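## Task

Pick up the tube sitting on the shelved bench close to the door and push it fully down into one of the holes of the tube rack on the shelved bench close to the window. The tube must never touch the floor, and the robot must not topple or finish leaning.

## Robot and tools

Robot: TidyBot++, a mobile base on four powered casters (0.54 m long, 0.50 m wide, 0.38 m tall) carrying one seven-joint arm with a two-finger gripper. The shoulder sits 0.12 m ahead of the base centre, 0.68 m above the floor. The arm starts folded, hand pointing down. Cameras: base_camera (fixed on the base) and wrist_camera (on the hand, looking where it points).

Frames: base frame has its origin on the floor below the base centre, x forward, y left, z up, metres. hand_pose reports the point between the finger pads in this frame; the hand's z axis runs out along the fingers, and the fingers close along its y axis. The odometry frame is the base frame as it was when the scene began; base_odometry is wheel-counted (slip shows as travel), heading in rad, left positive, -3.142 to 3.142. base_tilt is in degrees, forward and right positive.

move: one action plus optional cameras and blocking.
- base: object with any of translate_m (forward +, -2 to 2 m), strafe_m (left +, -2 to 2 m), rotate_rad (counter-clockwise from above +, -6.3 to 6.3 rad). These are offsets from where the base last measured itself, along its axes at the command's start, not positions.
- joints: absolute angles in rad keyed by name: joint_1_rad (vertical turn of whole arm, clockwise from above positive, opposite to heading), joint_2_rad (shoulder, -2.249 to 2.249, 0 is upper arm vertical, + leans forward), joint_3_rad (upper-arm twist), joint_4_rad (elbow, -2.579 to 2.579, 0 straight; with joint_3_rad at 3.14, negative bends forward), joint_5_rad (forearm twist), joint_6_rad (wrist, -2.099 to 2.099), joint_7_rad (hand twist; hand down, + is counter-clockwise from above; at 1.57 fingers open left/right). Unlimited joints take the short way, so send steps under half a turn. gripper_pos is absolute, 0 (open, about 85 mm gap) to 1 (closed).
- target: one list of 7 numbers [x, y, z, qw, qx, qy, qz], an absolute hand pose in the base frame, metres then unit quaternion. Alongside target, joints may only carry gripper_pos.
- speeds: caps for this action only: translate_m and strafe_m 0.05 to 0.5 m/s (give only one for a combined drive), rotate_rad 0.1 to 1.57 rad/s.
- cameras: list of base_camera, wrist_camera or all; [] means none. blocking: true (default) waits until everything rests; false returns within about 0.5 s while motion continues. A later move overrides only what it names.

wait: seconds from 0 to 10, optional cameras; returns state and images, ends early once motions settle. stop: brakes every running motion. zoom_image: camera plus region [x0, y0, x1, y1] in pixels, up to 504 by 504; base_camera images are 644x364, wrist_camera 644x476 (fisheye). read_manual: licence text only. finished_scene: scene is the number of the current scene; it ends it for good, and the goal must hold without the robot.

Results: base_status, joint_status and hand_status show done, moving, off_target (rested away from target, maybe still pushing), not_followed (built-in check withheld the command, e.g. self-collision or pose unreachable), contact_stop or time_out (uncommanded stops that cancel your later calls in that reply), torque_fault, limit_stop_at_motor_heat. on_its_own lists uncommanded behaviour. hand_target is where commanded joints would put the hand. motor_effort is percent of motor maximum with the last action's peak in brackets. A Motor temperatures line lists arm joints; MOTOR HOT appears at 60 °C, and at 75 °C the arm goes limp for 30 to 60 s. ARM HIT flags a hard self or base hit.

Practical notes: a done target usually lands within about 3 cm; to fix it, add the wanted-minus-read difference to your last target. To keep a loaded hand still, resend hand_target, not hand_pose. Loads make the arm sag; never command a joint to its current reading while holding something. Base moves ramp at 0.5 m/s2 and time out after 14 s; a blocked base can report done yet be short. A straight-down hand reaches at most about 0.94 m high, only near the base. Closed fingertips reach about 20 mm past the hand point. When a held tube meets a surface, hand_pose stops falling while commands keep descending; watch effort and images. The world keeps running while you deliberate.

Avoid: dropping or releasing a moving tube, slamming, hard pushes, squeezing hard on something still resting on a surface, swinging loads fast, driving while the arm is caught above about 0.6 m, reaching far out or swinging sideways when stretched (tip risk), driving the arm into furniture (torque fault freezes the arm 10 s), and letting fingers near the floor.

Each tool is called after ">>>" as name(argument=value, ...), one argument or row to a line, values as JSON.

## Session

>>> move(
)

Scene clock: 0.00 s.
Motor temperatures (°C): [32 32 26 26 44 32 50]
base_odometry: x=+0.000 y=+0.000 heading=+0.000
base_tilt: forward=-0.6 right=+0.2
base_status: not commanded
joint_positions: joint_1_rad=-0.047 joint_2_rad=-0.364 joint_3_rad=+3.147 joint_4_rad=-2.501 joint_5_rad=-0.038 joint_6_rad=-0.869 joint_7_rad=+1.593 gripper_pos=+0.000
joint_status: not commanded
motor_effort: joint_1_rad=-1 joint_2_rad=-2 joint_3_rad=+0 joint_4_rad=+16 joint_5_rad=+1 joint_6_rad=+2 joint_7_rad=+1
hand_pose: x=+0.2761 y=+0.0170 z=+0.5981 quat_wxyz=(-0.017, +0.997, +0.021, +0.067) (m; base frame)
hand_target: x=+0.2772 y=+0.0171 z=+0.5986 quat_wxyz=(-0.017, +0.997, +0.021, +0.069) (m; base frame)
hand_status: not commanded
pictures: base_camera, wrist_camera

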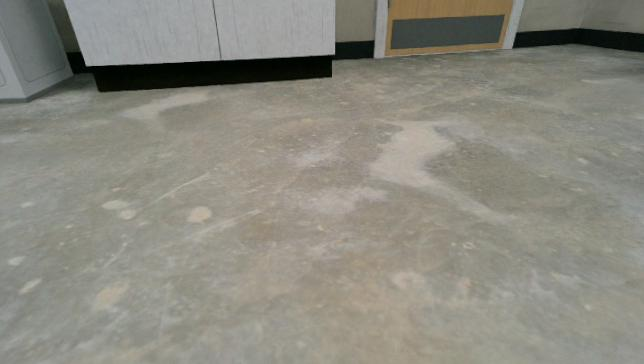

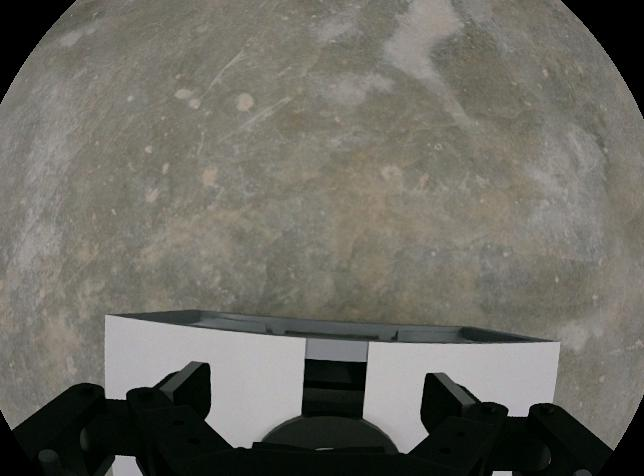

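>>> move(
  joints={"joint_6_rad": 0.55},
)

Scene clock: 2.70 s.
Motor temperatures (°C): [32 32 26 26 44 32 50]
move: done
base_odometry: x=+0.000 y=+0.000 heading=+0.000
base_tilt: forward=-0.6 right=+0.2
base_status: not commanded
joint_positions: joint_1_rad=-0.047 joint_2_rad=-0.364 joint_3_rad=+3.147 joint_4_rad=-2.501 joint_5_rad=-0.038 joint_6_rad=+0.518 joint_7_rad=+1.593 gripper_pos=+0.000
joint_status: all done
motor_effort: joint_1_rad=-1(1) joint_2_rad=-6(7) joint_3_rad=-1(1) joint_4_rad=+20(21) joint_5_rad=+1(2) joint_6_rad=+9(9) joint_7_rad=+0(1)
hand_pose: x=+0.5452 y=+0.0129 z=+0.8912 quat_wxyz=(-0.012, +0.724, +0.004, +0.690) (m; base frame)
hand_target: x=+0.5459 y=+0.0126 z=+0.9019 quat_wxyz=(-0.012, +0.713, +0.004, +0.702) (m; base frame)
hand_status: not commanded
pictures: base_camera, wrist_camera
camera_calibration:
wrist_camera: T_world_to_cam=[[0.0133057, -0.99935, 0.0334922, -0.0235276], [-0.0639258, -0.0342769, -0.997366, 0.9863], [0.997866, 0.0111296, -0.0643403, -0.356337], [0, 0, 0, 1]] pos_world=[0.41894, 0.0142608, 0.961563]

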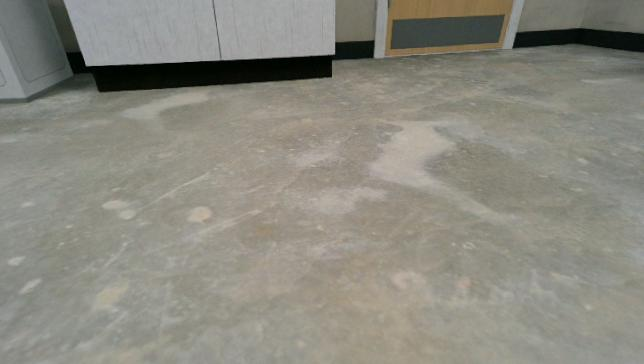

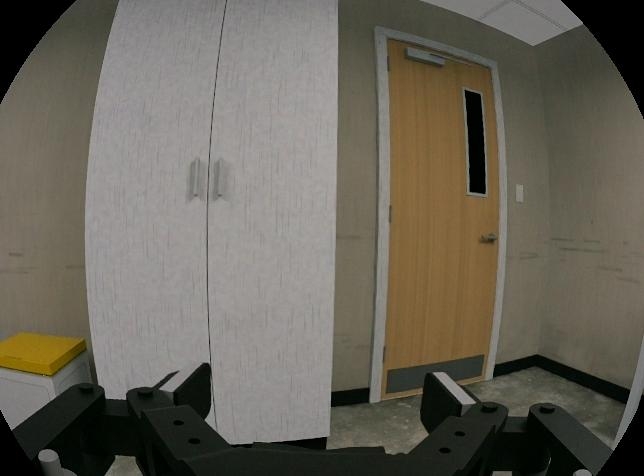

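>>> move(
  base={"rotate_rad": -1.2},
  cameras=["wrist_camera"],
)

>>> move(
  base={"rotate_rad": -1.2},
  cameras=["wrist_camera"],
)

>>> move(
  base={"rotate_rad": -1.2},
  cameras=["wrist_camera"],
)

>>> move(
  base={"rotate_rad": -1.2},
  cameras=["wrist_camera"],
)

Scene clock: 5.20 s.
Motor temperatures (°C): [32 32 26 26 44 32 50]
move: done
base_odometry: x=+0.000 y=+0.000 heading=-1.199
base_tilt: forward=-0.6 right=+0.2
base_status: done
joint_positions: joint_1_rad=-0.047 joint_2_rad=-0.364 joint_3_rad=+3.147 joint_4_rad=-2.501 joint_5_rad=-0.038 joint_6_rad=+0.519 joint_7_rad=+1.593 gripper_pos=+0.000
joint_status: not commanded
motor_effort: joint_1_rad=-1(2) joint_2_rad=-6(7) joint_3_rad=+0(2) joint_4_rad=+20(21) joint_5_rad=+1(2) joint_6_rad=+9(9) joint_7_rad=-1(1)
hand_pose: x=+0.5453 y=+0.0129 z=+0.8915 quat_wxyz=(-0.012, +0.724, +0.004, +0.690) (m; base frame)
hand_target: x=+0.5459 y=+0.0126 z=+0.9019 quat_wxyz=(-0.012, +0.713, +0.004, +0.702) (m; base frame)
hand_status: not commanded
pictures: wrist_camera
camera_calibration:
wrist_camera: T_world_to_cam=[[0.0132719, -0.999354, 0.0334051, -0.0234338], [-0.0631253, -0.0341788, -0.99742, 0.986117], [0.997917, 0.0111289, -0.0635381, -0.357117], [0, 0, 0, 1]] pos_world=[0.418933, 0.0142599, 0.961665]

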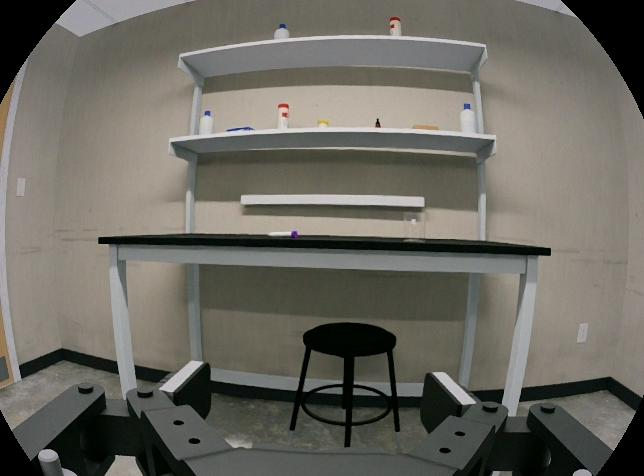

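Scene clock: 7.23 s.
Motor temperatures (°C): [32 32 26 26 44 32 50]
move: done
base_odometry: x=+0.000 y=+0.000 heading=-2.397
base_tilt: forward=-0.6 right=+0.2
base_status: done
joint_positions: joint_1_rad=-0.047 joint_2_rad=-0.364 joint_3_rad=+3.147 joint_4_rad=-2.501 joint_5_rad=-0.038 joint_6_rad=+0.519 joint_7_rad=+1.593 gripper_pos=+0.000
joint_status: not commanded
motor_effort: joint_1_rad=-1(2) joint_2_rad=-6(7) joint_3_rad=-1(2) joint_4_rad=+20(21) joint_5_rad=+1(2) joint_6_rad=+9(9) joint_7_rad=+0(1)
hand_pose: x=+0.5453 y=+0.0129 z=+0.8915 quat_wxyz=(-0.012, +0.724, +0.004, +0.690) (m; base frame)
hand_target: x=+0.5459 y=+0.0126 z=+0.9019 quat_wxyz=(-0.012, +0.713, +0.004, +0.702) (m; base frame)
hand_status: not commanded
pictures: wrist_camera
camera_calibration:
wrist_camera: T_world_to_cam=[[0.0131689, -0.999355, 0.0334127, -0.0233983], [-0.0630291, -0.0341788, -0.997426, 0.986083], [0.997925, 0.0110291, -0.0634385, -0.357213], [0, 0, 0, 1]] pos_world=[0.418932, 0.0142597, 0.961666]

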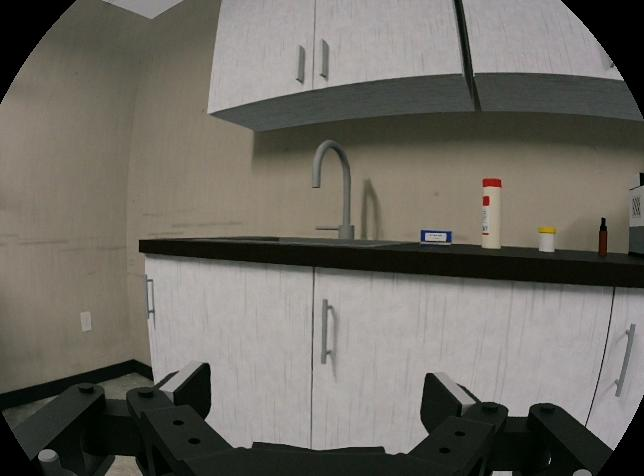

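Scene clock: 9.27 s.
Motor temperatures (°C): [32 32 26 26 44 32 50]
move: done
base_odometry: x=+0.000 y=+0.000 heading=+2.688
base_tilt: forward=-0.6 right=+0.2
base_status: done
joint_positions: joint_1_rad=-0.047 joint_2_rad=-0.364 joint_3_rad=+3.147 joint_4_rad=-2.501 joint_5_rad=-0.038 joint_6_rad=+0.519 joint_7_rad=+1.593 gripper_pos=+0.000
joint_status: not commanded
motor_effort: joint_1_rad=+0(2) joint_2_rad=-6(7) joint_3_rad=+0(2) joint_4_rad=+20(21) joint_5_rad=+1(2) joint_6_rad=+9(9) joint_7_rad=+0(1)
hand_pose: x=+0.5453 y=+0.0129 z=+0.8915 quat_wxyz=(-0.012, +0.724, +0.004, +0.690) (m; base frame)
hand_target: x=+0.5459 y=+0.0126 z=+0.9019 quat_wxyz=(-0.012, +0.713, +0.004, +0.702) (m; base frame)
hand_status: not commanded
pictures: wrist_camera
camera_calibration:
wrist_camera: T_world_to_cam=[[0.0131655, -0.999355, 0.0334104, -0.0234946], [-0.0629296, -0.0341752, -0.997433, 0.986044], [0.997931, 0.0110292, -0.0633389, -0.35731], [0, 0, 0, 1]] pos_world=[0.418931, 0.0141597, 0.961666]

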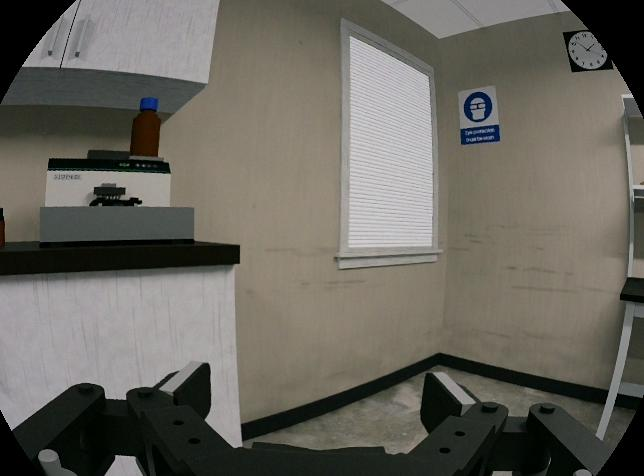

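Scene clock: 11.30 s.
Motor temperatures (°C): [32 32 26 26 44 32 50]
move: done
base_odometry: x=+0.000 y=+0.000 heading=+1.489
base_tilt: forward=-0.6 right=+0.2
base_status: done
joint_positions: joint_1_rad=-0.047 joint_2_rad=-0.364 joint_3_rad=+3.147 joint_4_rad=-2.501 joint_5_rad=-0.038 joint_6_rad=+0.519 joint_7_rad=+1.593 gripper_pos=+0.000
joint_status: not commanded
motor_effort: joint_1_rad=-1(2) joint_2_rad=-6(7) joint_3_rad=+0(2) joint_4_rad=+20(21) joint_5_rad=+1(2) joint_6_rad=+9(9) joint_7_rad=+0(1)
hand_pose: x=+0.5453 y=+0.0129 z=+0.8915 quat_wxyz=(-0.012, +0.724, +0.004, +0.690) (m; base frame)
hand_target: x=+0.5459 y=+0.0126 z=+0.9019 quat_wxyz=(-0.012, +0.713, +0.004, +0.702) (m; base frame)
hand_status: not commanded
pictures: wrist_camera
camera_calibration:
wrist_camera: T_world_to_cam=[[0.0131655, -0.999355, 0.0334104, -0.0234946], [-0.0629296, -0.0341752, -0.997433, 0.986044], [0.997931, 0.0110292, -0.0633389, -0.35731], [0, 0, 0, 1]] pos_world=[0.418931, 0.0141597, 0.961666]

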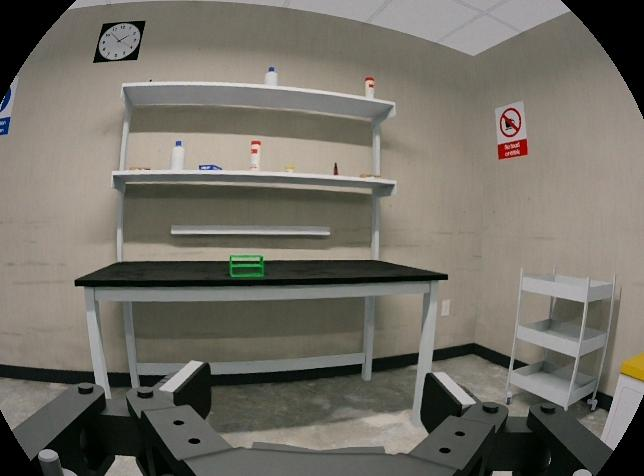

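>>> zoom_image(
  camera="wrist_camera",
  region=[180, 210, 320, 310],
)

Scaled by 3.600.

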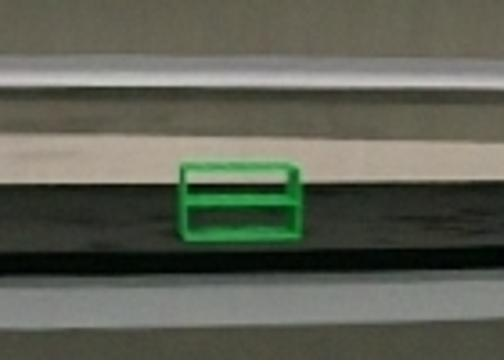

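>>> move(
  base={"rotate_rad": -2.9},
  cameras=["wrist_camera"],
)

>>> zoom_image(
  camera="wrist_camera",
  region=[240, 180, 440, 280],
)

Scene clock: 17.43 s.
Motor temperatures (°C): [32 32 26 27 44 32 50]
move: done
base_odometry: x=+0.000 y=+0.000 heading=-1.409
base_tilt: forward=-0.6 right=+0.2
base_status: done
joint_positions: joint_1_rad=-0.047 joint_2_rad=-0.364 joint_3_rad=+3.147 joint_4_rad=-2.501 joint_5_rad=-0.038 joint_6_rad=+0.519 joint_7_rad=+1.593 gripper_pos=+0.000
joint_status: not commanded
motor_effort: joint_1_rad=-1(2) joint_2_rad=-6(8) joint_3_rad=+0(2) joint_4_rad=+20(21) joint_5_rad=+1(2) joint_6_rad=+9(9) joint_7_rad=+0(1)
hand_pose: x=+0.5453 y=+0.0129 z=+0.8916 quat_wxyz=(-0.012, +0.724, +0.004, +0.690) (m; base frame)
hand_target: x=+0.5459 y=+0.0126 z=+0.9019 quat_wxyz=(-0.012, +0.713, +0.004, +0.702) (m; base frame)
hand_status: not commanded
pictures: wrist_camera
camera_calibration:
wrist_camera: T_world_to_cam=[[0.0131623, -0.999355, 0.033412, -0.0234981], [-0.06283, -0.0341754, -0.997439, 0.986108], [0.997937, 0.0110293, -0.0632393, -0.357401], [0, 0, 0, 1]] pos_world=[0.41893, 0.0141597, 0.961766]

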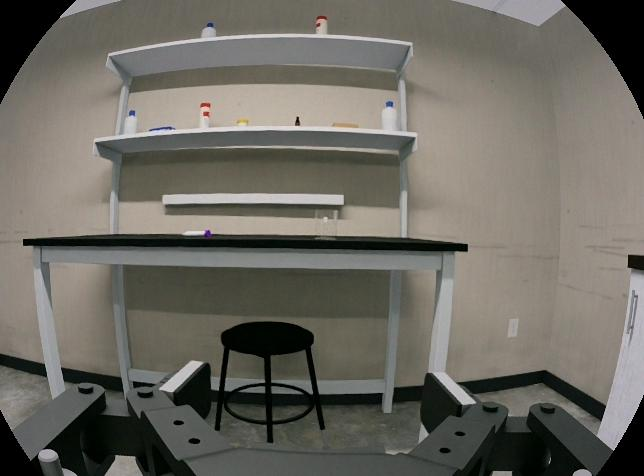

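Scaled by 2.520.

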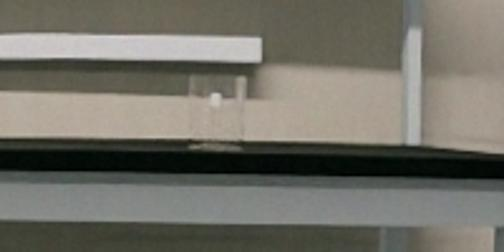

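>>> zoom_image(
  camera="wrist_camera",
  region=[160, 200, 260, 260],
)

Scaled by 5.040.

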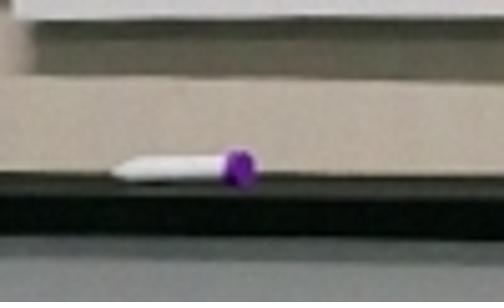

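>>> move(
  base={"rotate_rad": 0.0},
)

Scene clock: 19.57 s.
Motor temperatures (°C): [32 32 26 27 44 32 50]
move: done
base_odometry: x=+0.000 y=+0.000 heading=-1.409
base_tilt: forward=-0.6 right=+0.2
base_status: done
joint_positions: joint_1_rad=-0.047 joint_2_rad=-0.364 joint_3_rad=+3.147 joint_4_rad=-2.501 joint_5_rad=-0.038 joint_6_rad=+0.519 joint_7_rad=+1.593 gripper_pos=+0.000
joint_status: not commanded
motor_effort: joint_1_rad=+0(1) joint_2_rad=-6(7) joint_3_rad=-1(1) joint_4_rad=+20(21) joint_5_rad=+1(1) joint_6_rad=+9(9) joint_7_rad=+0(1)
hand_pose: x=+0.5453 y=+0.0129 z=+0.8916 quat_wxyz=(-0.012, +0.724, +0.004, +0.690) (m; base frame)
hand_target: x=+0.5459 y=+0.0126 z=+0.9019 quat_wxyz=(-0.012, +0.713, +0.004, +0.702) (m; base frame)
hand_status: not commanded
pictures: base_camera, wrist_camera
camera_calibration:
wrist_camera: T_world_to_cam=[[0.0131623, -0.999355, 0.033412, -0.0234981], [-0.06283, -0.0341754, -0.997439, 0.986108], [0.997937, 0.0110293, -0.0632393, -0.357401], [0, 0, 0, 1]] pos_world=[0.41893, 0.0141597, 0.961766]

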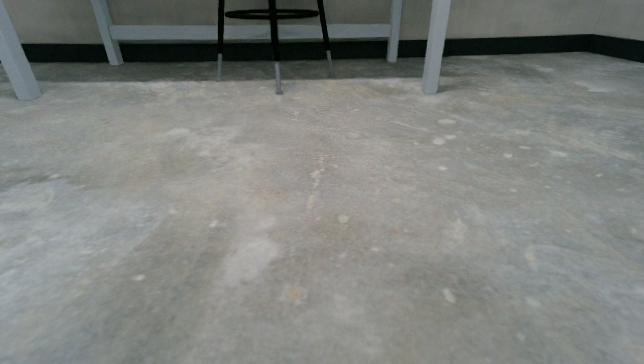

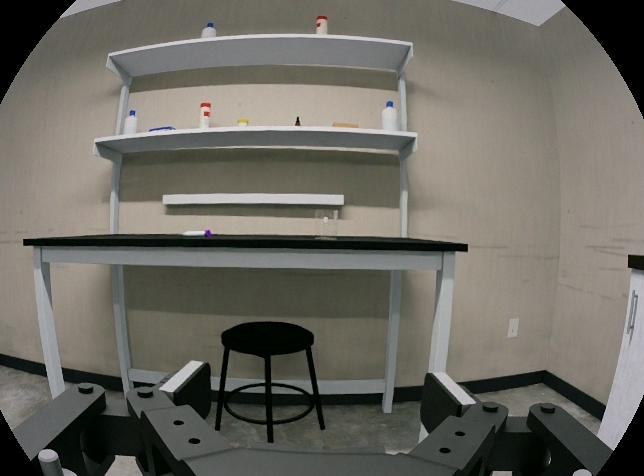

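>>> move(
  joints={"joint_2_rad": -0.2, "joint_4_rad": -1.5, "joint_6_rad": -0.75},
  base={"rotate_rad": 0.06},
)

Scene clock: 30.50 s.
Motor temperatures (°C): [32 32 26 27 43 32 50]
move: done
base_odometry: x=+0.000 y=+0.000 heading=-1.351
base_tilt: forward=-0.6 right=+0.2
base_status: done
joint_positions: joint_1_rad=-0.047 joint_2_rad=-0.219 joint_3_rad=+3.147 joint_4_rad=-1.528 joint_5_rad=-0.038 joint_6_rad=-0.710 joint_7_rad=+1.593 gripper_pos=+0.000
joint_status: all done
motor_effort: joint_1_rad=+0(2) joint_2_rad=-14(14) joint_3_rad=+0(2) joint_4_rad=+22(23) joint_5_rad=+1(2) joint_6_rad=+8(10) joint_7_rad=+1(1)
hand_pose: x=+0.6111 y=+0.0290 z=+1.0394 quat_wxyz=(-0.024, +0.846, +0.021, +0.532) (m; base frame)
hand_target: x=+0.6138 y=+0.0295 z=+1.0349 quat_wxyz=(-0.024, +0.854, +0.022, +0.519) (m; base frame)
hand_status: not commanded
pictures: base_camera, wrist_camera
camera_calibration:
wrist_camera: T_world_to_cam=[[0.0696642, -0.99719, 0.0275597, -0.0416761], [-0.443812, -0.0557234, -0.894386, 1.26448], [0.893408, 0.0500753, -0.446446, 0.0471062], [0, 0, 0, 1]] pos_world=[0.522007, 0.0265431, 1.15311]

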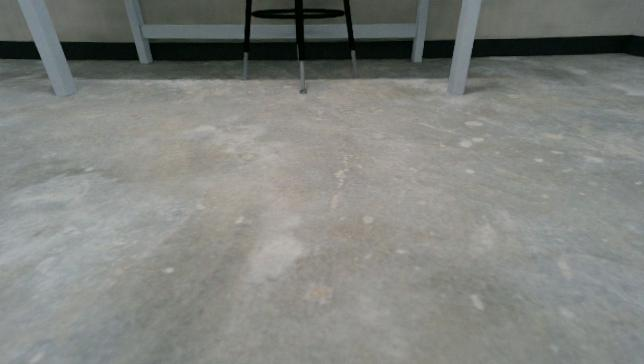

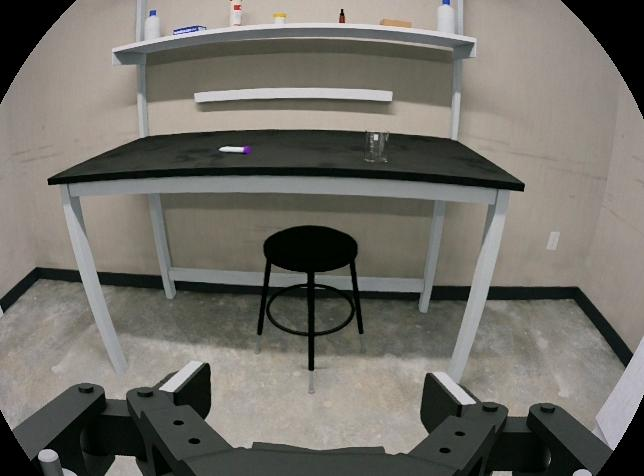

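>>> zoom_image(
  camera="wrist_camera",
  region=[200, 120, 280, 180],
)

>>> zoom_image(
  camera="wrist_camera",
  region=[340, 110, 420, 180],
)

Scaled by 6.300.

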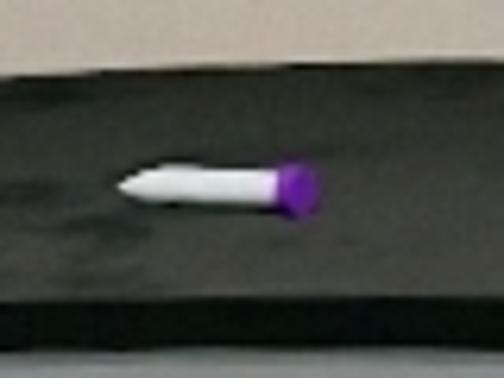

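Scaled by 6.300.

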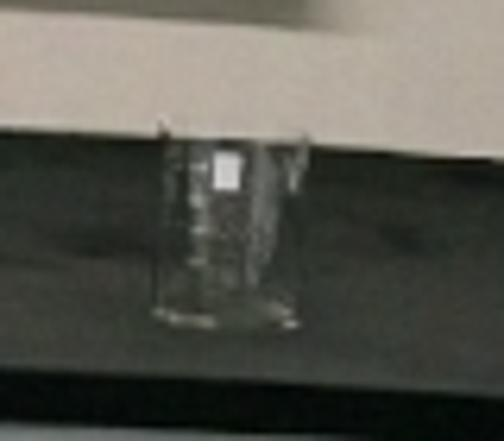

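>>> move(
  base={"translate_m": 0.9, "strafe_m": 0.38},
)

Scene clock: 37.37 s.
Motor temperatures (°C): [32 32 26 27 43 32 50]
move: done
base_odometry: x=+0.568 y=-0.795 heading=-1.351
base_tilt: forward=-0.6 right=+0.2
base_status: done
joint_positions: joint_1_rad=-0.047 joint_2_rad=-0.203 joint_3_rad=+3.147 joint_4_rad=-1.526 joint_5_rad=-0.038 joint_6_rad=-0.715 joint_7_rad=+1.593 gripper_pos=+0.000
joint_status: not commanded
motor_effort: joint_1_rad=-1(2) joint_2_rad=-14(17) joint_3_rad=-1(2) joint_4_rad=+22(23) joint_5_rad=+1(1) joint_6_rad=+8(8) joint_7_rad=+0(1)
hand_pose: x=+0.6163 y=+0.0293 z=+1.0308 quat_wxyz=(-0.023, +0.851, +0.021, +0.524) (m; base frame)
hand_target: x=+0.6138 y=+0.0295 z=+1.0349 quat_wxyz=(-0.024, +0.854, +0.022, +0.519) (m; base frame)
hand_status: not commanded
pictures: base_camera, wrist_camera
camera_calibration:
wrist_camera: T_world_to_cam=[[0.0704864, -0.997144, 0.0271372, -0.041558], [-0.461564, -0.0567204, -0.885292, 1.26074], [0.884302, 0.0498754, -0.464244, 0.0625385], [0, 0, 0, 1]] pos_world=[0.529539, 0.0269513, 1.14628]

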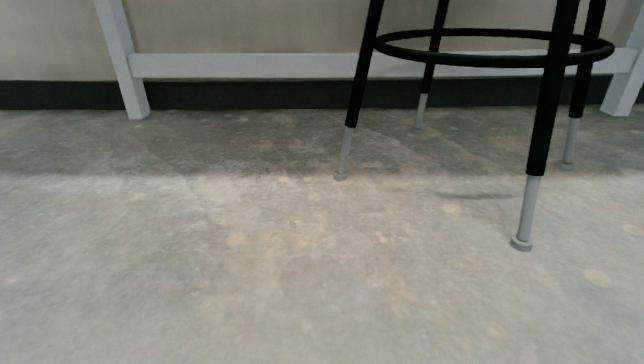

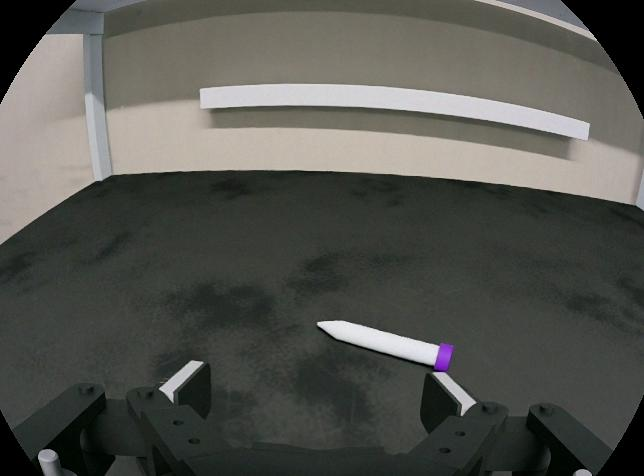

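>>> zoom_image(
  camera="wrist_camera",
  region=[300, 300, 480, 400],
)

Scaled by 2.800.

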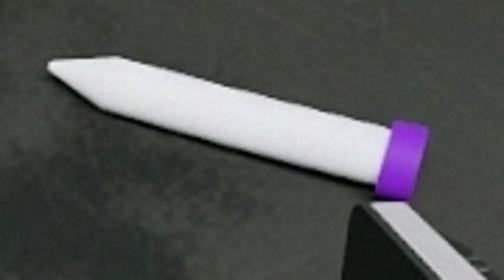

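>>> move(
  base={"translate_m": -0.2},
  cameras=["wrist_camera"],
)

>>> move(
  target=[0.5, 0.0, 1.03, 0.2114, -0.5575, 0.7887, 0.1494],
  cameras=["wrist_camera"],
)

Scene clock: 53.27 s.
Motor temperatures (°C): [32 32 26 27 43 32 49]
move: done
base_odometry: x=+0.524 y=-0.600 heading=-1.352
base_tilt: forward=-0.7 right=+0.2
base_status: done
joint_positions: joint_1_rad=-0.047 joint_2_rad=-0.209 joint_3_rad=+3.147 joint_4_rad=-1.525 joint_5_rad=-0.038 joint_6_rad=-0.717 joint_7_rad=+1.593 gripper_pos=+0.000
joint_status: not commanded
motor_effort: joint_1_rad=+0(2) joint_2_rad=-13(18) joint_3_rad=-1(2) joint_4_rad=+22(23) joint_5_rad=+1(1) joint_6_rad=+8(8) joint_7_rad=+0(2)
hand_pose: x=+0.6138 y=+0.0292 z=+1.0343 quat_wxyz=(-0.023, +0.850, +0.021, +0.526) (m; base frame)
hand_target: x=+0.6138 y=+0.0295 z=+1.0349 quat_wxyz=(-0.024, +0.854, +0.022, +0.519) (m; base frame)
hand_status: not commanded
pictures: wrist_camera
camera_calibration:
wrist_camera: T_world_to_cam=[[0.0703111, -0.99715, 0.0273529, -0.0416687], [-0.456052, -0.0565203, -0.888156, 1.26232], [0.887171, 0.0499729, -0.458727, 0.0589667], [0, 0, 0, 1]] pos_world=[0.526298, 0.0268497, 1.14932]

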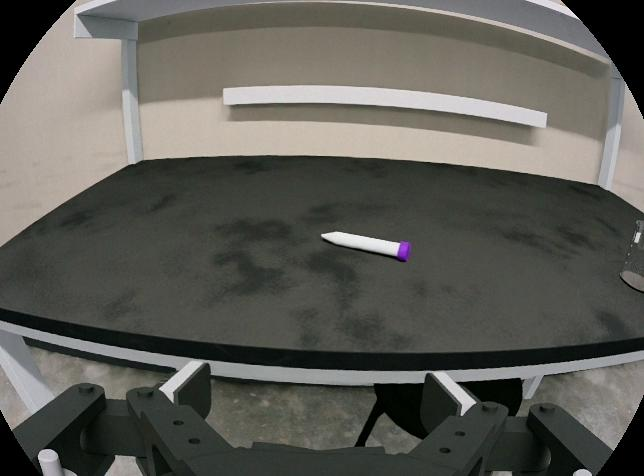

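Scene clock: 56.93 s.
Motor temperatures (°C): [32 32 26 27 43 32 49]
move: off_target
base_odometry: x=+0.524 y=-0.600 heading=-1.351
base_tilt: forward=-0.6 right=+0.2
base_status: not commanded
joint_positions: joint_1_rad=+0.384 joint_2_rad=+0.317 joint_3_rad=+3.165 joint_4_rad=-0.498 joint_5_rad=-0.682 joint_6_rad=-2.075 joint_7_rad=-0.302 gripper_pos=+0.000
joint_status: not commanded
motor_effort: joint_1_rad=-1(3) joint_2_rad=-25(27) joint_3_rad=-2(4) joint_4_rad=+14(23) joint_5_rad=-2(4) joint_6_rad=+3(8) joint_7_rad=+0(1)
hand_pose: x=+0.5522 y=+0.0047 z=+1.0389 quat_wxyz=(-0.277, +0.570, -0.768, -0.091) (m; base frame)
hand_target: x=+0.5449 y=-0.0017 z=+1.0417 quat_wxyz=(-0.272, +0.537, -0.791, -0.110) (m; base frame)
hand_status: off_target (0.053 m and 10.4 deg from the pose sent, 0.118 m and 134.9 deg at the start; a joint's target at an end of its range on 102 of 102 steps)
pictures: wrist_camera
camera_calibration:
wrist_camera: T_world_to_cam=[[-0.937668, 0.291198, -0.189691, 0.714096], [0.150286, 0.831902, 0.534184, -0.579762], [0.313358, 0.47238, -0.823811, 0.811071], [0, 0, 0, 1]] pos_world=[0.50256, -0.108772, 1.11333]

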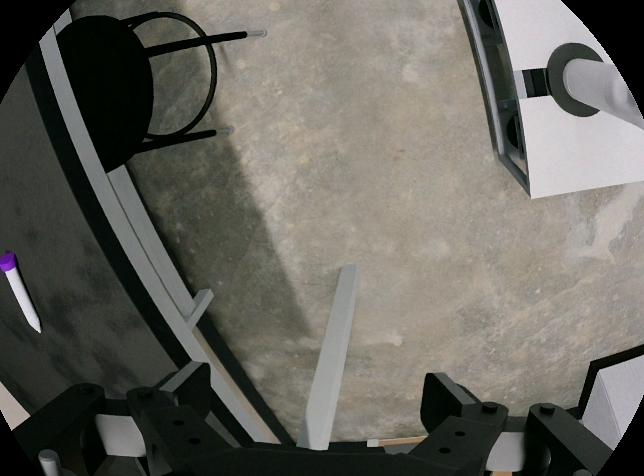

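>>> move(
  base={"translate_m": 0.36, "strafe_m": -0.045},
  speeds={"translate_m": 0.25},
)

Scene clock: 60.70 s.
Motor temperatures (°C): [32 32 26 27 43 32 49]
move: done
base_odometry: x=+0.558 y=-0.961 heading=-1.352
base_tilt: forward=-0.6 right=+0.2
base_status: done
joint_positions: joint_1_rad=+0.387 joint_2_rad=+0.321 joint_3_rad=+3.167 joint_4_rad=-0.497 joint_5_rad=-0.684 joint_6_rad=-2.080 joint_7_rad=-0.303 gripper_pos=+0.000
joint_status: not commanded
motor_effort: joint_1_rad=-1(2) joint_2_rad=-25(29) joint_3_rad=-2(2) joint_4_rad=+14(15) joint_5_rad=-3(3) joint_6_rad=+3(4) joint_7_rad=+0(1)
hand_pose: x=+0.5519 y=+0.0030 z=+1.0373 quat_wxyz=(-0.275, +0.569, -0.769, -0.094) (m; base frame)
hand_target: x=+0.5449 y=-0.0017 z=+1.0417 quat_wxyz=(-0.272, +0.537, -0.791, -0.110) (m; base frame)
hand_status: not commanded
pictures: base_camera, wrist_camera
camera_calibration:
wrist_camera: T_world_to_cam=[[-0.938562, 0.293034, -0.182297, 0.706819], [0.155509, 0.830665, 0.534614, -0.580758], [0.308088, 0.47342, -0.8252, 0.815039], [0, 0, 0, 1]] pos_world=[0.502603, -0.110562, 1.1119]

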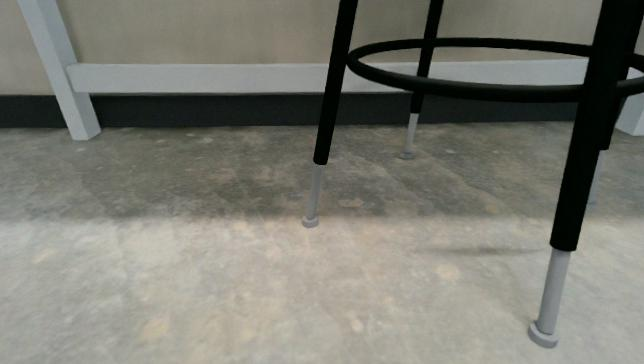

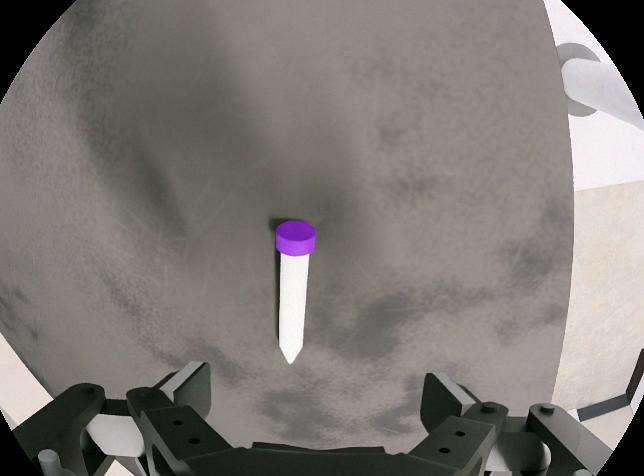

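>>> zoom_image(
  camera="wrist_camera",
  region=[240, 200, 360, 380],
)

Scaled by 2.800.

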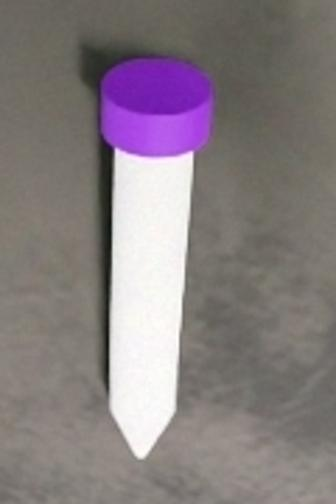

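>>> move(
  base={"translate_m": 0.06},
  speeds={"translate_m": 0.2},
  cameras=[],
)

>>> move(
  target=[0.524, -0.005, 0.99, 0.214, -0.5436, 0.7984, 0.1457],
  cameras=["wrist_camera"],
)

Scene clock: 67.57 s.
Motor temperatures (°C): [32 32 26 27 43 32 49]
move: done
base_odometry: x=+0.571 y=-1.020 heading=-1.352
base_tilt: forward=-0.6 right=+0.2
base_status: done
joint_positions: joint_1_rad=+0.388 joint_2_rad=+0.325 joint_3_rad=+3.167 joint_4_rad=-0.497 joint_5_rad=-0.684 joint_6_rad=-2.081 joint_7_rad=-0.304 gripper_pos=+0.000
joint_status: not commanded
motor_effort: joint_1_rad=+0(3) joint_2_rad=-26(30) joint_3_rad=-2(2) joint_4_rad=+14(15) joint_5_rad=-3(3) joint_6_rad=+3(4) joint_7_rad=+0(1)
hand_pose: x=+0.5527 y=+0.0021 z=+1.0358 quat_wxyz=(-0.273, +0.568, -0.770, -0.095) (m; base frame)
hand_target: x=+0.5449 y=-0.0017 z=+1.0417 quat_wxyz=(-0.272, +0.537, -0.791, -0.110) (m; base frame)
hand_status: not commanded
pictures: none
No camera images: "cameras" was empty.

Scene clock: 68.83 s.
Motor temperatures (°C): [32 32 26 27 43 32 49]
move: done
base_odometry: x=+0.571 y=-1.020 heading=-1.352
base_tilt: forward=-0.6 right=+0.2
base_status: not commanded
joint_positions: joint_1_rad=+0.344 joint_2_rad=+0.289 joint_3_rad=+3.285 joint_4_rad=-0.689 joint_5_rad=-0.684 joint_6_rad=-2.081 joint_7_rad=-0.304 gripper_pos=+0.000
joint_status: not commanded
motor_effort: joint_1_rad=-1(2) joint_2_rad=-26(27) joint_3_rad=-1(2) joint_4_rad=+14(15) joint_5_rad=-3(3) joint_6_rad=+1(3) joint_7_rad=+0(1)
hand_pose: x=+0.5354 y=-0.0078 z=+0.9946 quat_wxyz=(-0.228, +0.526, -0.807, -0.143) (m; base frame)
hand_target: x=+0.5240 y=-0.0050 z=+0.9900 quat_wxyz=(-0.214, +0.544, -0.798, -0.146) (m; base frame)
hand_status: done (0.013 m and 2.8 deg from the pose sent, 0.054 m and 9.9 deg at the start)
pictures: wrist_camera
camera_calibration:
wrist_camera: T_world_to_cam=[[-0.93062, 0.365325, -0.0220125, 0.523646], [0.298887, 0.793334, 0.530366, -0.619275], [0.211219, 0.48699, -0.847483, 0.864175], [0, 0, 0, 1]] pos_world=[0.489878, -0.120853, 1.07234]

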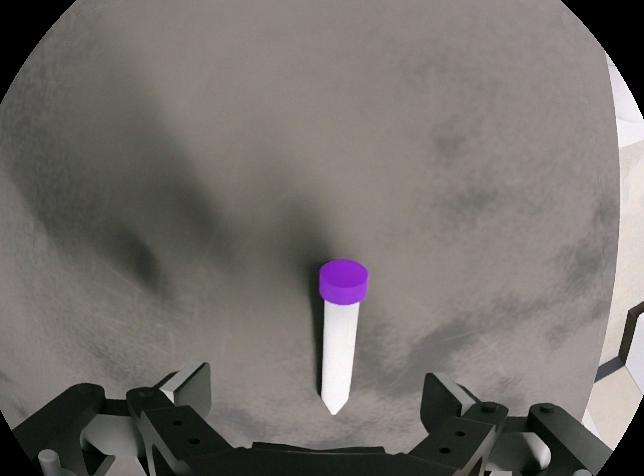

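>>> move(
  target=[0.5143, -0.0061, 0.968, 0.214, -0.5436, 0.7984, 0.1457],
  joints={"gripper_pos": 0.4},
  cameras=["wrist_camera"],
)

>>> zoom_image(
  camera="wrist_camera",
  region=[180, 250, 460, 450],
)

Scene clock: 72.07 s.
Motor temperatures (°C): [32 32 26 27 43 32 49]
move: done
base_odometry: x=+0.571 y=-1.020 heading=-1.352
base_tilt: forward=-0.6 right=+0.2
base_status: not commanded
joint_positions: joint_1_rad=+0.302 joint_2_rad=+0.226 joint_3_rad=+3.343 joint_4_rad=-0.855 joint_5_rad=-0.677 joint_6_rad=-2.061 joint_7_rad=-0.258 gripper_pos=+0.400
joint_status: all done
motor_effort: joint_1_rad=-1(1) joint_2_rad=-24(26) joint_3_rad=-1(1) joint_4_rad=+15(15) joint_5_rad=-3(3) joint_6_rad=+1(2) joint_7_rad=+0(1)
hand_pose: x=+0.5103 y=-0.0002 z=+0.9749 quat_wxyz=(-0.212, +0.520, -0.810, -0.169) (m; base frame)
hand_target: x=+0.5143 y=-0.0061 z=+0.9680 quat_wxyz=(-0.214, +0.544, -0.798, -0.146) (m; base frame)
hand_status: done (0.010 m and 4.0 deg from the pose sent, 0.034 m and 2.8 deg at the start)
pictures: wrist_camera
camera_calibration:
wrist_camera: T_world_to_cam=[[-0.931438, 0.361715, 0.0398338, 0.437178], [0.32556, 0.779385, 0.535322, -0.62572], [0.162588, 0.511587, -0.843708, 0.870241], [0, 0, 0, 1]] pos_world=[0.469423, -0.115661, 1.05178]

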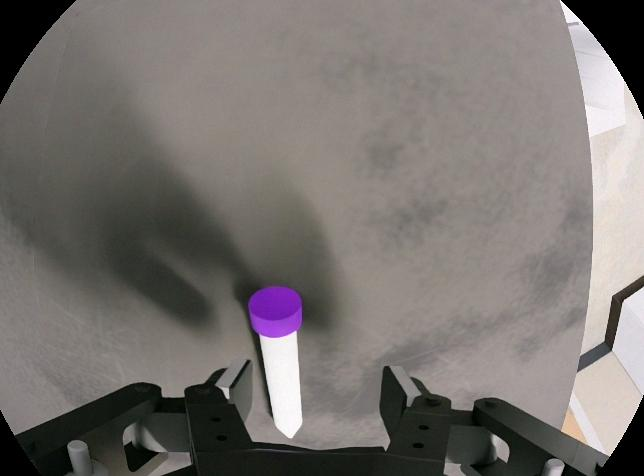

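Scaled by 1.800.

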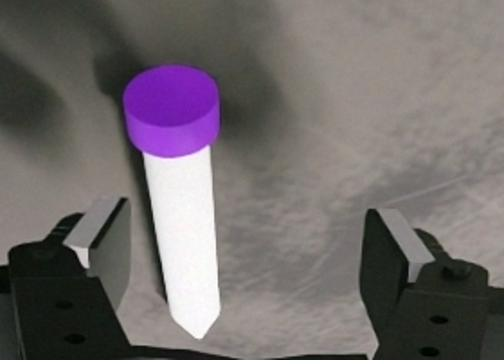

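>>> move(
  target=[0.5297, -0.0148, 0.962, 0.214, -0.5436, 0.7984, 0.1457],
  cameras=["wrist_camera"],
)

>>> zoom_image(
  camera="wrist_camera",
  region=[180, 250, 460, 450],
)

Scene clock: 73.53 s.
Motor temperatures (°C): [32 32 26 27 43 32 49]
move: done
base_odometry: x=+0.571 y=-1.020 heading=-1.352
base_tilt: forward=-0.6 right=+0.2
base_status: not commanded
joint_positions: joint_1_rad=+0.302 joint_2_rad=+0.245 joint_3_rad=+3.343 joint_4_rad=-0.851 joint_5_rad=-0.677 joint_6_rad=-2.059 joint_7_rad=-0.252 gripper_pos=+0.400
joint_status: not commanded
motor_effort: joint_1_rad=-1(1) joint_2_rad=-24(26) joint_3_rad=-1(1) joint_4_rad=+15(15) joint_5_rad=-3(3) joint_6_rad=+1(1) joint_7_rad=+0(1)
hand_pose: x=+0.5166 y=-0.0022 z=+0.9689 quat_wxyz=(-0.209, +0.521, -0.809, -0.173) (m; base frame)
hand_target: x=+0.5297 y=-0.0148 z=+0.9620 quat_wxyz=(-0.214, +0.544, -0.798, -0.146) (m; base frame)
hand_status: done (0.019 m and 4.3 deg from the pose sent, 0.028 m and 4.0 deg at the start)
pictures: wrist_camera
camera_calibration:
wrist_camera: T_world_to_cam=[[-0.932752, 0.357116, 0.0494056, 0.435361], [0.326824, 0.779754, 0.534013, -0.622428], [0.152181, 0.514249, -0.844031, 0.870811], [0, 0, 0, 1]] pos_world=[0.476988, -0.117947, 1.04587]

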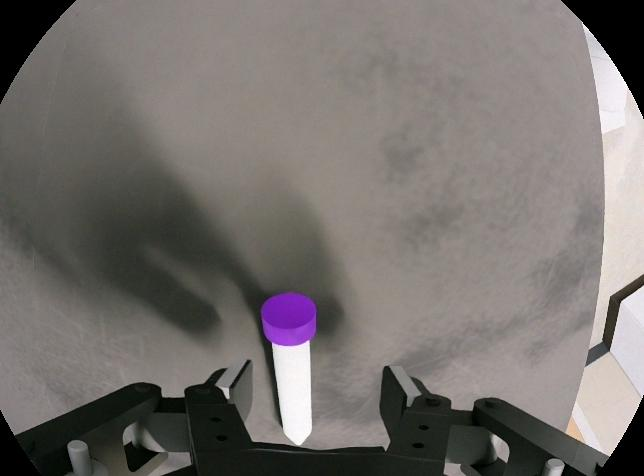

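Scaled by 1.800.

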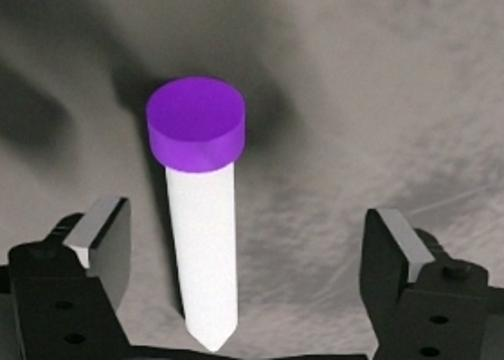

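>>> move(
  target=[0.5388, -0.0215, 0.96, -0.2185, 0.566, -0.7856, -0.1188],
  cameras=["wrist_camera"],
)

>>> zoom_image(
  camera="wrist_camera",
  region=[180, 250, 460, 450],
)

Scene clock: 75.47 s.
Motor temperatures (°C): [32 32 26 27 43 32 49]
move: done
base_odometry: x=+0.571 y=-1.020 heading=-1.352
base_tilt: forward=-0.6 right=+0.2
base_status: not commanded
joint_positions: joint_1_rad=+0.302 joint_2_rad=+0.245 joint_3_rad=+3.343 joint_4_rad=-0.851 joint_5_rad=-0.645 joint_6_rad=-2.024 joint_7_rad=-0.175 gripper_pos=+0.400
joint_status: not commanded
motor_effort: joint_1_rad=-1(1) joint_2_rad=-25(26) joint_3_rad=-1(1) joint_4_rad=+15(15) joint_5_rad=-3(3) joint_6_rad=+1(1) joint_7_rad=+0(1)
hand_pose: x=+0.5263 y=-0.0120 z=+0.9652 quat_wxyz=(-0.216, +0.543, -0.798, -0.145) (m; base frame)
hand_target: x=+0.5388 y=-0.0215 z=+0.9600 quat_wxyz=(-0.219, +0.566, -0.786, -0.119) (m; base frame)
hand_status: done (0.017 m and 4.2 deg from the pose sent, 0.031 m and 8.6 deg at the start)
pictures: wrist_camera
camera_calibration:
wrist_camera: T_world_to_cam=[[-0.945044, 0.326519, -0.016641, 0.518], [0.271672, 0.812582, 0.51566, -0.568758], [0.181895, 0.482801, -0.856631, 0.867389], [0, 0, 0, 1]] pos_world=[0.486275, -0.125751, 1.04494]

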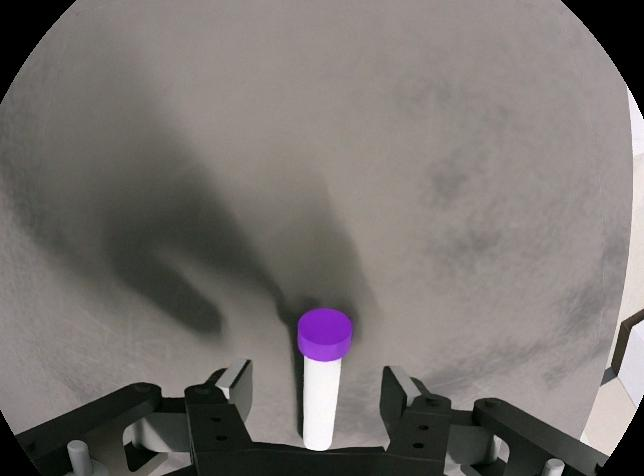

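Scaled by 1.800.

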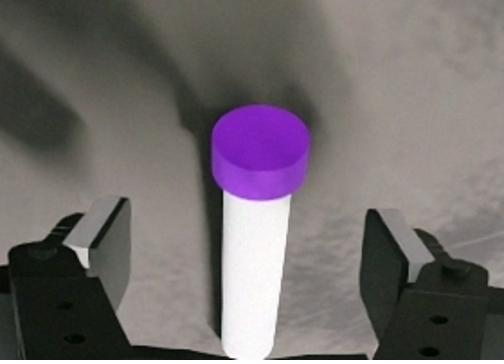

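>>> move(
  target=[0.5388, -0.0215, 0.95, -0.2185, 0.566, -0.7856, -0.1188],
  cameras=["wrist_camera"],
)

>>> zoom_image(
  camera="wrist_camera",
  region=[180, 250, 460, 450],
)

Scene clock: 77.53 s.
Motor temperatures (°C): [32 32 26 27 43 32 49]
move: done
base_odometry: x=+0.571 y=-1.020 heading=-1.352
base_tilt: forward=-0.6 right=+0.2
base_status: not commanded
joint_positions: joint_1_rad=+0.298 joint_2_rad=+0.244 joint_3_rad=+3.347 joint_4_rad=-0.879 joint_5_rad=-0.642 joint_6_rad=-1.995 joint_7_rad=-0.159 gripper_pos=+0.400
joint_status: not commanded
motor_effort: joint_1_rad=-1(1) joint_2_rad=-25(27) joint_3_rad=-1(1) joint_4_rad=+16(17) joint_5_rad=-3(3) joint_6_rad=+1(1) joint_7_rad=+0(1)
hand_pose: x=+0.5313 y=-0.0133 z=+0.9586 quat_wxyz=(-0.220, +0.542, -0.798, -0.143) (m; base frame)
hand_target: x=+0.5388 y=-0.0215 z=+0.9500 quat_wxyz=(-0.219, +0.566, -0.786, -0.119) (m; base frame)
hand_status: done (0.014 m and 4.2 deg from the pose sent, 0.022 m and 4.2 deg at the start)
pictures: wrist_camera
camera_calibration:
wrist_camera: T_world_to_cam=[[-0.943837, 0.329644, -0.0225264, 0.52808], [0.270727, 0.810627, 0.519222, -0.568727], [0.189419, 0.483962, -0.854343, 0.8552], [0, 0, 0, 1]] pos_world=[0.4904, -0.126937, 1.03783]

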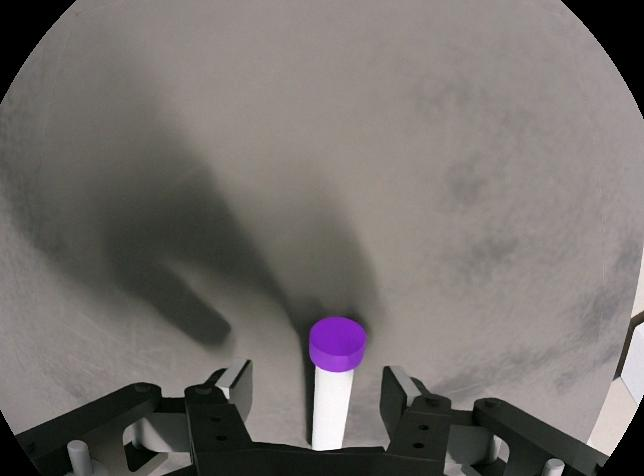

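Scaled by 1.800.

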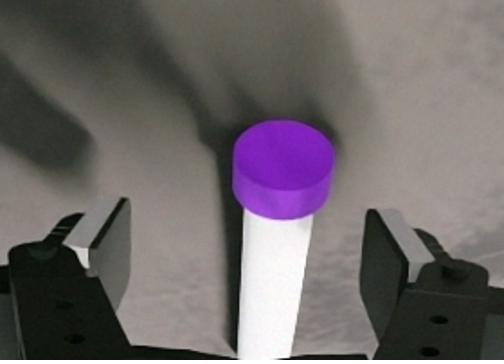

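>>> move(
  target=[0.5332, -0.0171, 0.942, -0.2185, 0.566, -0.7856, -0.1188],
  cameras=["wrist_camera"],
)

>>> zoom_image(
  camera="wrist_camera",
  region=[180, 250, 460, 450],
)

Scene clock: 78.77 s.
Motor temperatures (°C): [32 32 26 27 43 32 49]
move: done
base_odometry: x=+0.571 y=-1.020 heading=-1.352
base_tilt: forward=-0.6 right=+0.2
base_status: not commanded
joint_positions: joint_1_rad=+0.277 joint_2_rad=+0.225 joint_3_rad=+3.358 joint_4_rad=-0.940 joint_5_rad=-0.632 joint_6_rad=-1.962 joint_7_rad=-0.144 gripper_pos=+0.400
joint_status: not commanded
motor_effort: joint_1_rad=-1(1) joint_2_rad=-24(25) joint_3_rad=-1(1) joint_4_rad=+16(16) joint_5_rad=-3(3) joint_6_rad=+1(1) joint_7_rad=+0(1)
hand_pose: x=+0.5289 y=-0.0089 z=+0.9488 quat_wxyz=(-0.219, +0.541, -0.799, -0.146) (m; base frame)
hand_target: x=+0.5332 y=-0.0171 z=+0.9420 quat_wxyz=(-0.219, +0.566, -0.786, -0.119) (m; base frame)
hand_status: done (0.011 m and 4.5 deg from the pose sent, 0.017 m and 4.2 deg at the start)
pictures: wrist_camera
camera_calibration:
wrist_camera: T_world_to_cam=[[-0.943619, 0.33068, -0.0153049, 0.517192], [0.274764, 0.808169, 0.52093, -0.570261], [0.18463, 0.487354, -0.853462, 0.846921], [0, 0, 0, 1]] pos_world=[0.488352, -0.122909, 1.0278]

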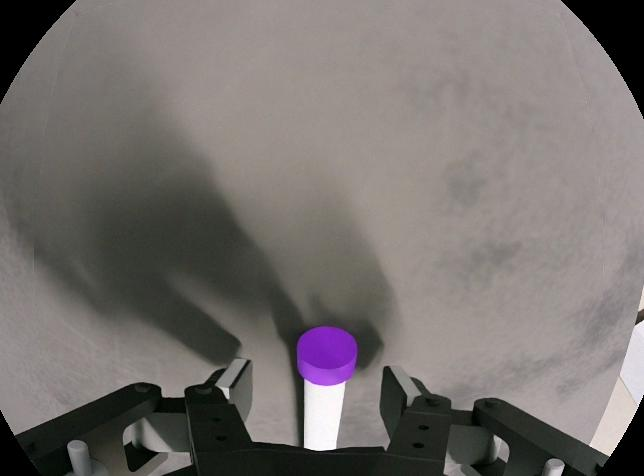

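Scaled by 1.800.

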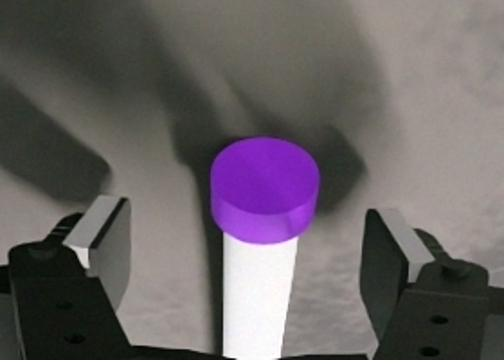

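>>> move(
  joints={"gripper_pos": 0.65},
  cameras=["wrist_camera"],
)

>>> zoom_image(
  camera="wrist_camera",
  region=[180, 250, 460, 450],
)

Scene clock: 80.10 s.
Motor temperatures (°C): [32 32 26 27 43 32 49]
move: done
base_odometry: x=+0.571 y=-1.020 heading=-1.352
base_tilt: forward=-0.6 right=+0.2
base_status: not commanded
joint_positions: joint_1_rad=+0.277 joint_2_rad=+0.225 joint_3_rad=+3.358 joint_4_rad=-0.940 joint_5_rad=-0.632 joint_6_rad=-1.962 joint_7_rad=-0.144 gripper_pos=+0.650
joint_status: all done
motor_effort: joint_1_rad=-1(1) joint_2_rad=-24(25) joint_3_rad=-1(1) joint_4_rad=+16(16) joint_5_rad=-3(3) joint_6_rad=+1(1) joint_7_rad=+0(1)
hand_pose: x=+0.5291 y=-0.0089 z=+0.9488 quat_wxyz=(-0.219, +0.541, -0.799, -0.146) (m; base frame)
hand_target: x=+0.5332 y=-0.0171 z=+0.9420 quat_wxyz=(-0.219, +0.566, -0.786, -0.119) (m; base frame)
hand_status: not commanded
pictures: wrist_camera
camera_calibration:
wrist_camera: T_world_to_cam=[[-0.943561, 0.330821, -0.0158026, 0.51779], [0.274632, 0.808184, 0.520975, -0.570269], [0.185121, 0.487232, -0.853425, 0.846611], [0, 0, 0, 1]] pos_world=[0.488454, -0.12291, 1.0278]

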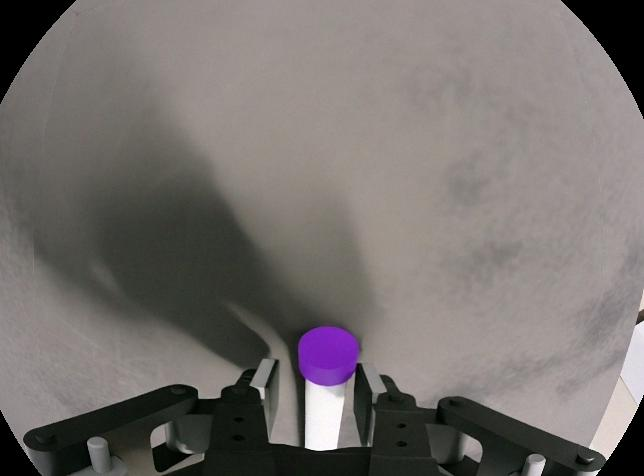

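Scaled by 1.800.

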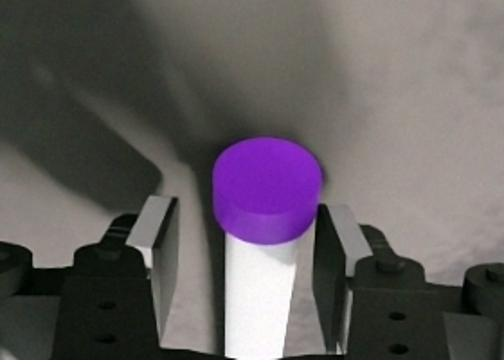

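>>> move(
  target=[0.5295, -0.0160, 0.938, -0.2185, 0.566, -0.7856, -0.1188],
  cameras=["wrist_camera"],
)

>>> zoom_image(
  camera="wrist_camera",
  region=[180, 250, 460, 450],
)

Scene clock: 81.67 s.
Motor temperatures (°C): [32 32 26 27 43 32 49]
move: done
base_odometry: x=+0.571 y=-1.020 heading=-1.352
base_tilt: forward=-0.6 right=+0.2
base_status: not commanded
joint_positions: joint_1_rad=+0.270 joint_2_rad=+0.211 joint_3_rad=+3.363 joint_4_rad=-0.974 joint_5_rad=-0.625 joint_6_rad=-1.945 joint_7_rad=-0.134 gripper_pos=+0.650
joint_status: not commanded
motor_effort: joint_1_rad=-1(1) joint_2_rad=-24(25) joint_3_rad=-1(1) joint_4_rad=+16(17) joint_5_rad=-4(4) joint_6_rad=+1(1) joint_7_rad=+0(1)
hand_pose: x=+0.5258 y=-0.0078 z=+0.9446 quat_wxyz=(-0.219, +0.540, -0.799, -0.146) (m; base frame)
hand_target: x=+0.5295 y=-0.0160 z=+0.9380 quat_wxyz=(-0.219, +0.566, -0.786, -0.119) (m; base frame)
hand_status: done (0.011 m and 4.6 deg from the pose sent, 0.013 m and 4.5 deg at the start)
pictures: wrist_camera
camera_calibration:
wrist_camera: T_world_to_cam=[[-0.943183, 0.331916, -0.015431, 0.513709], [0.275651, 0.80754, 0.521436, -0.569027], [0.185534, 0.487556, -0.853151, 0.842589], [0, 0, 0, 1]] pos_world=[0.485046, -0.121806, 1.02349]

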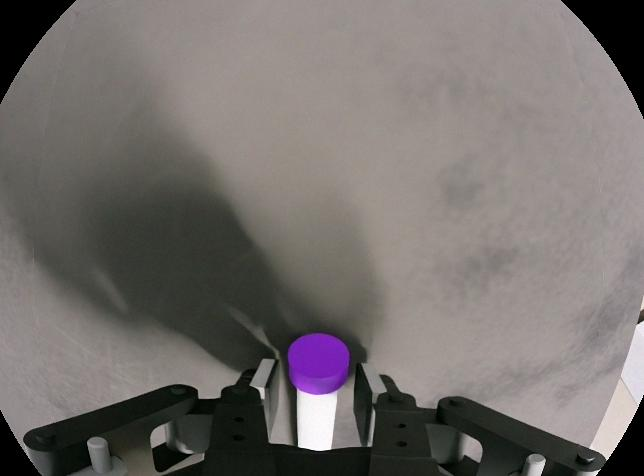

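Scaled by 1.800.

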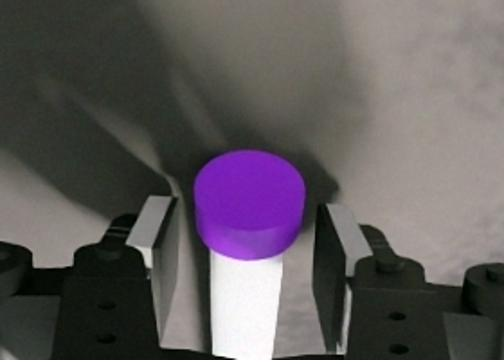

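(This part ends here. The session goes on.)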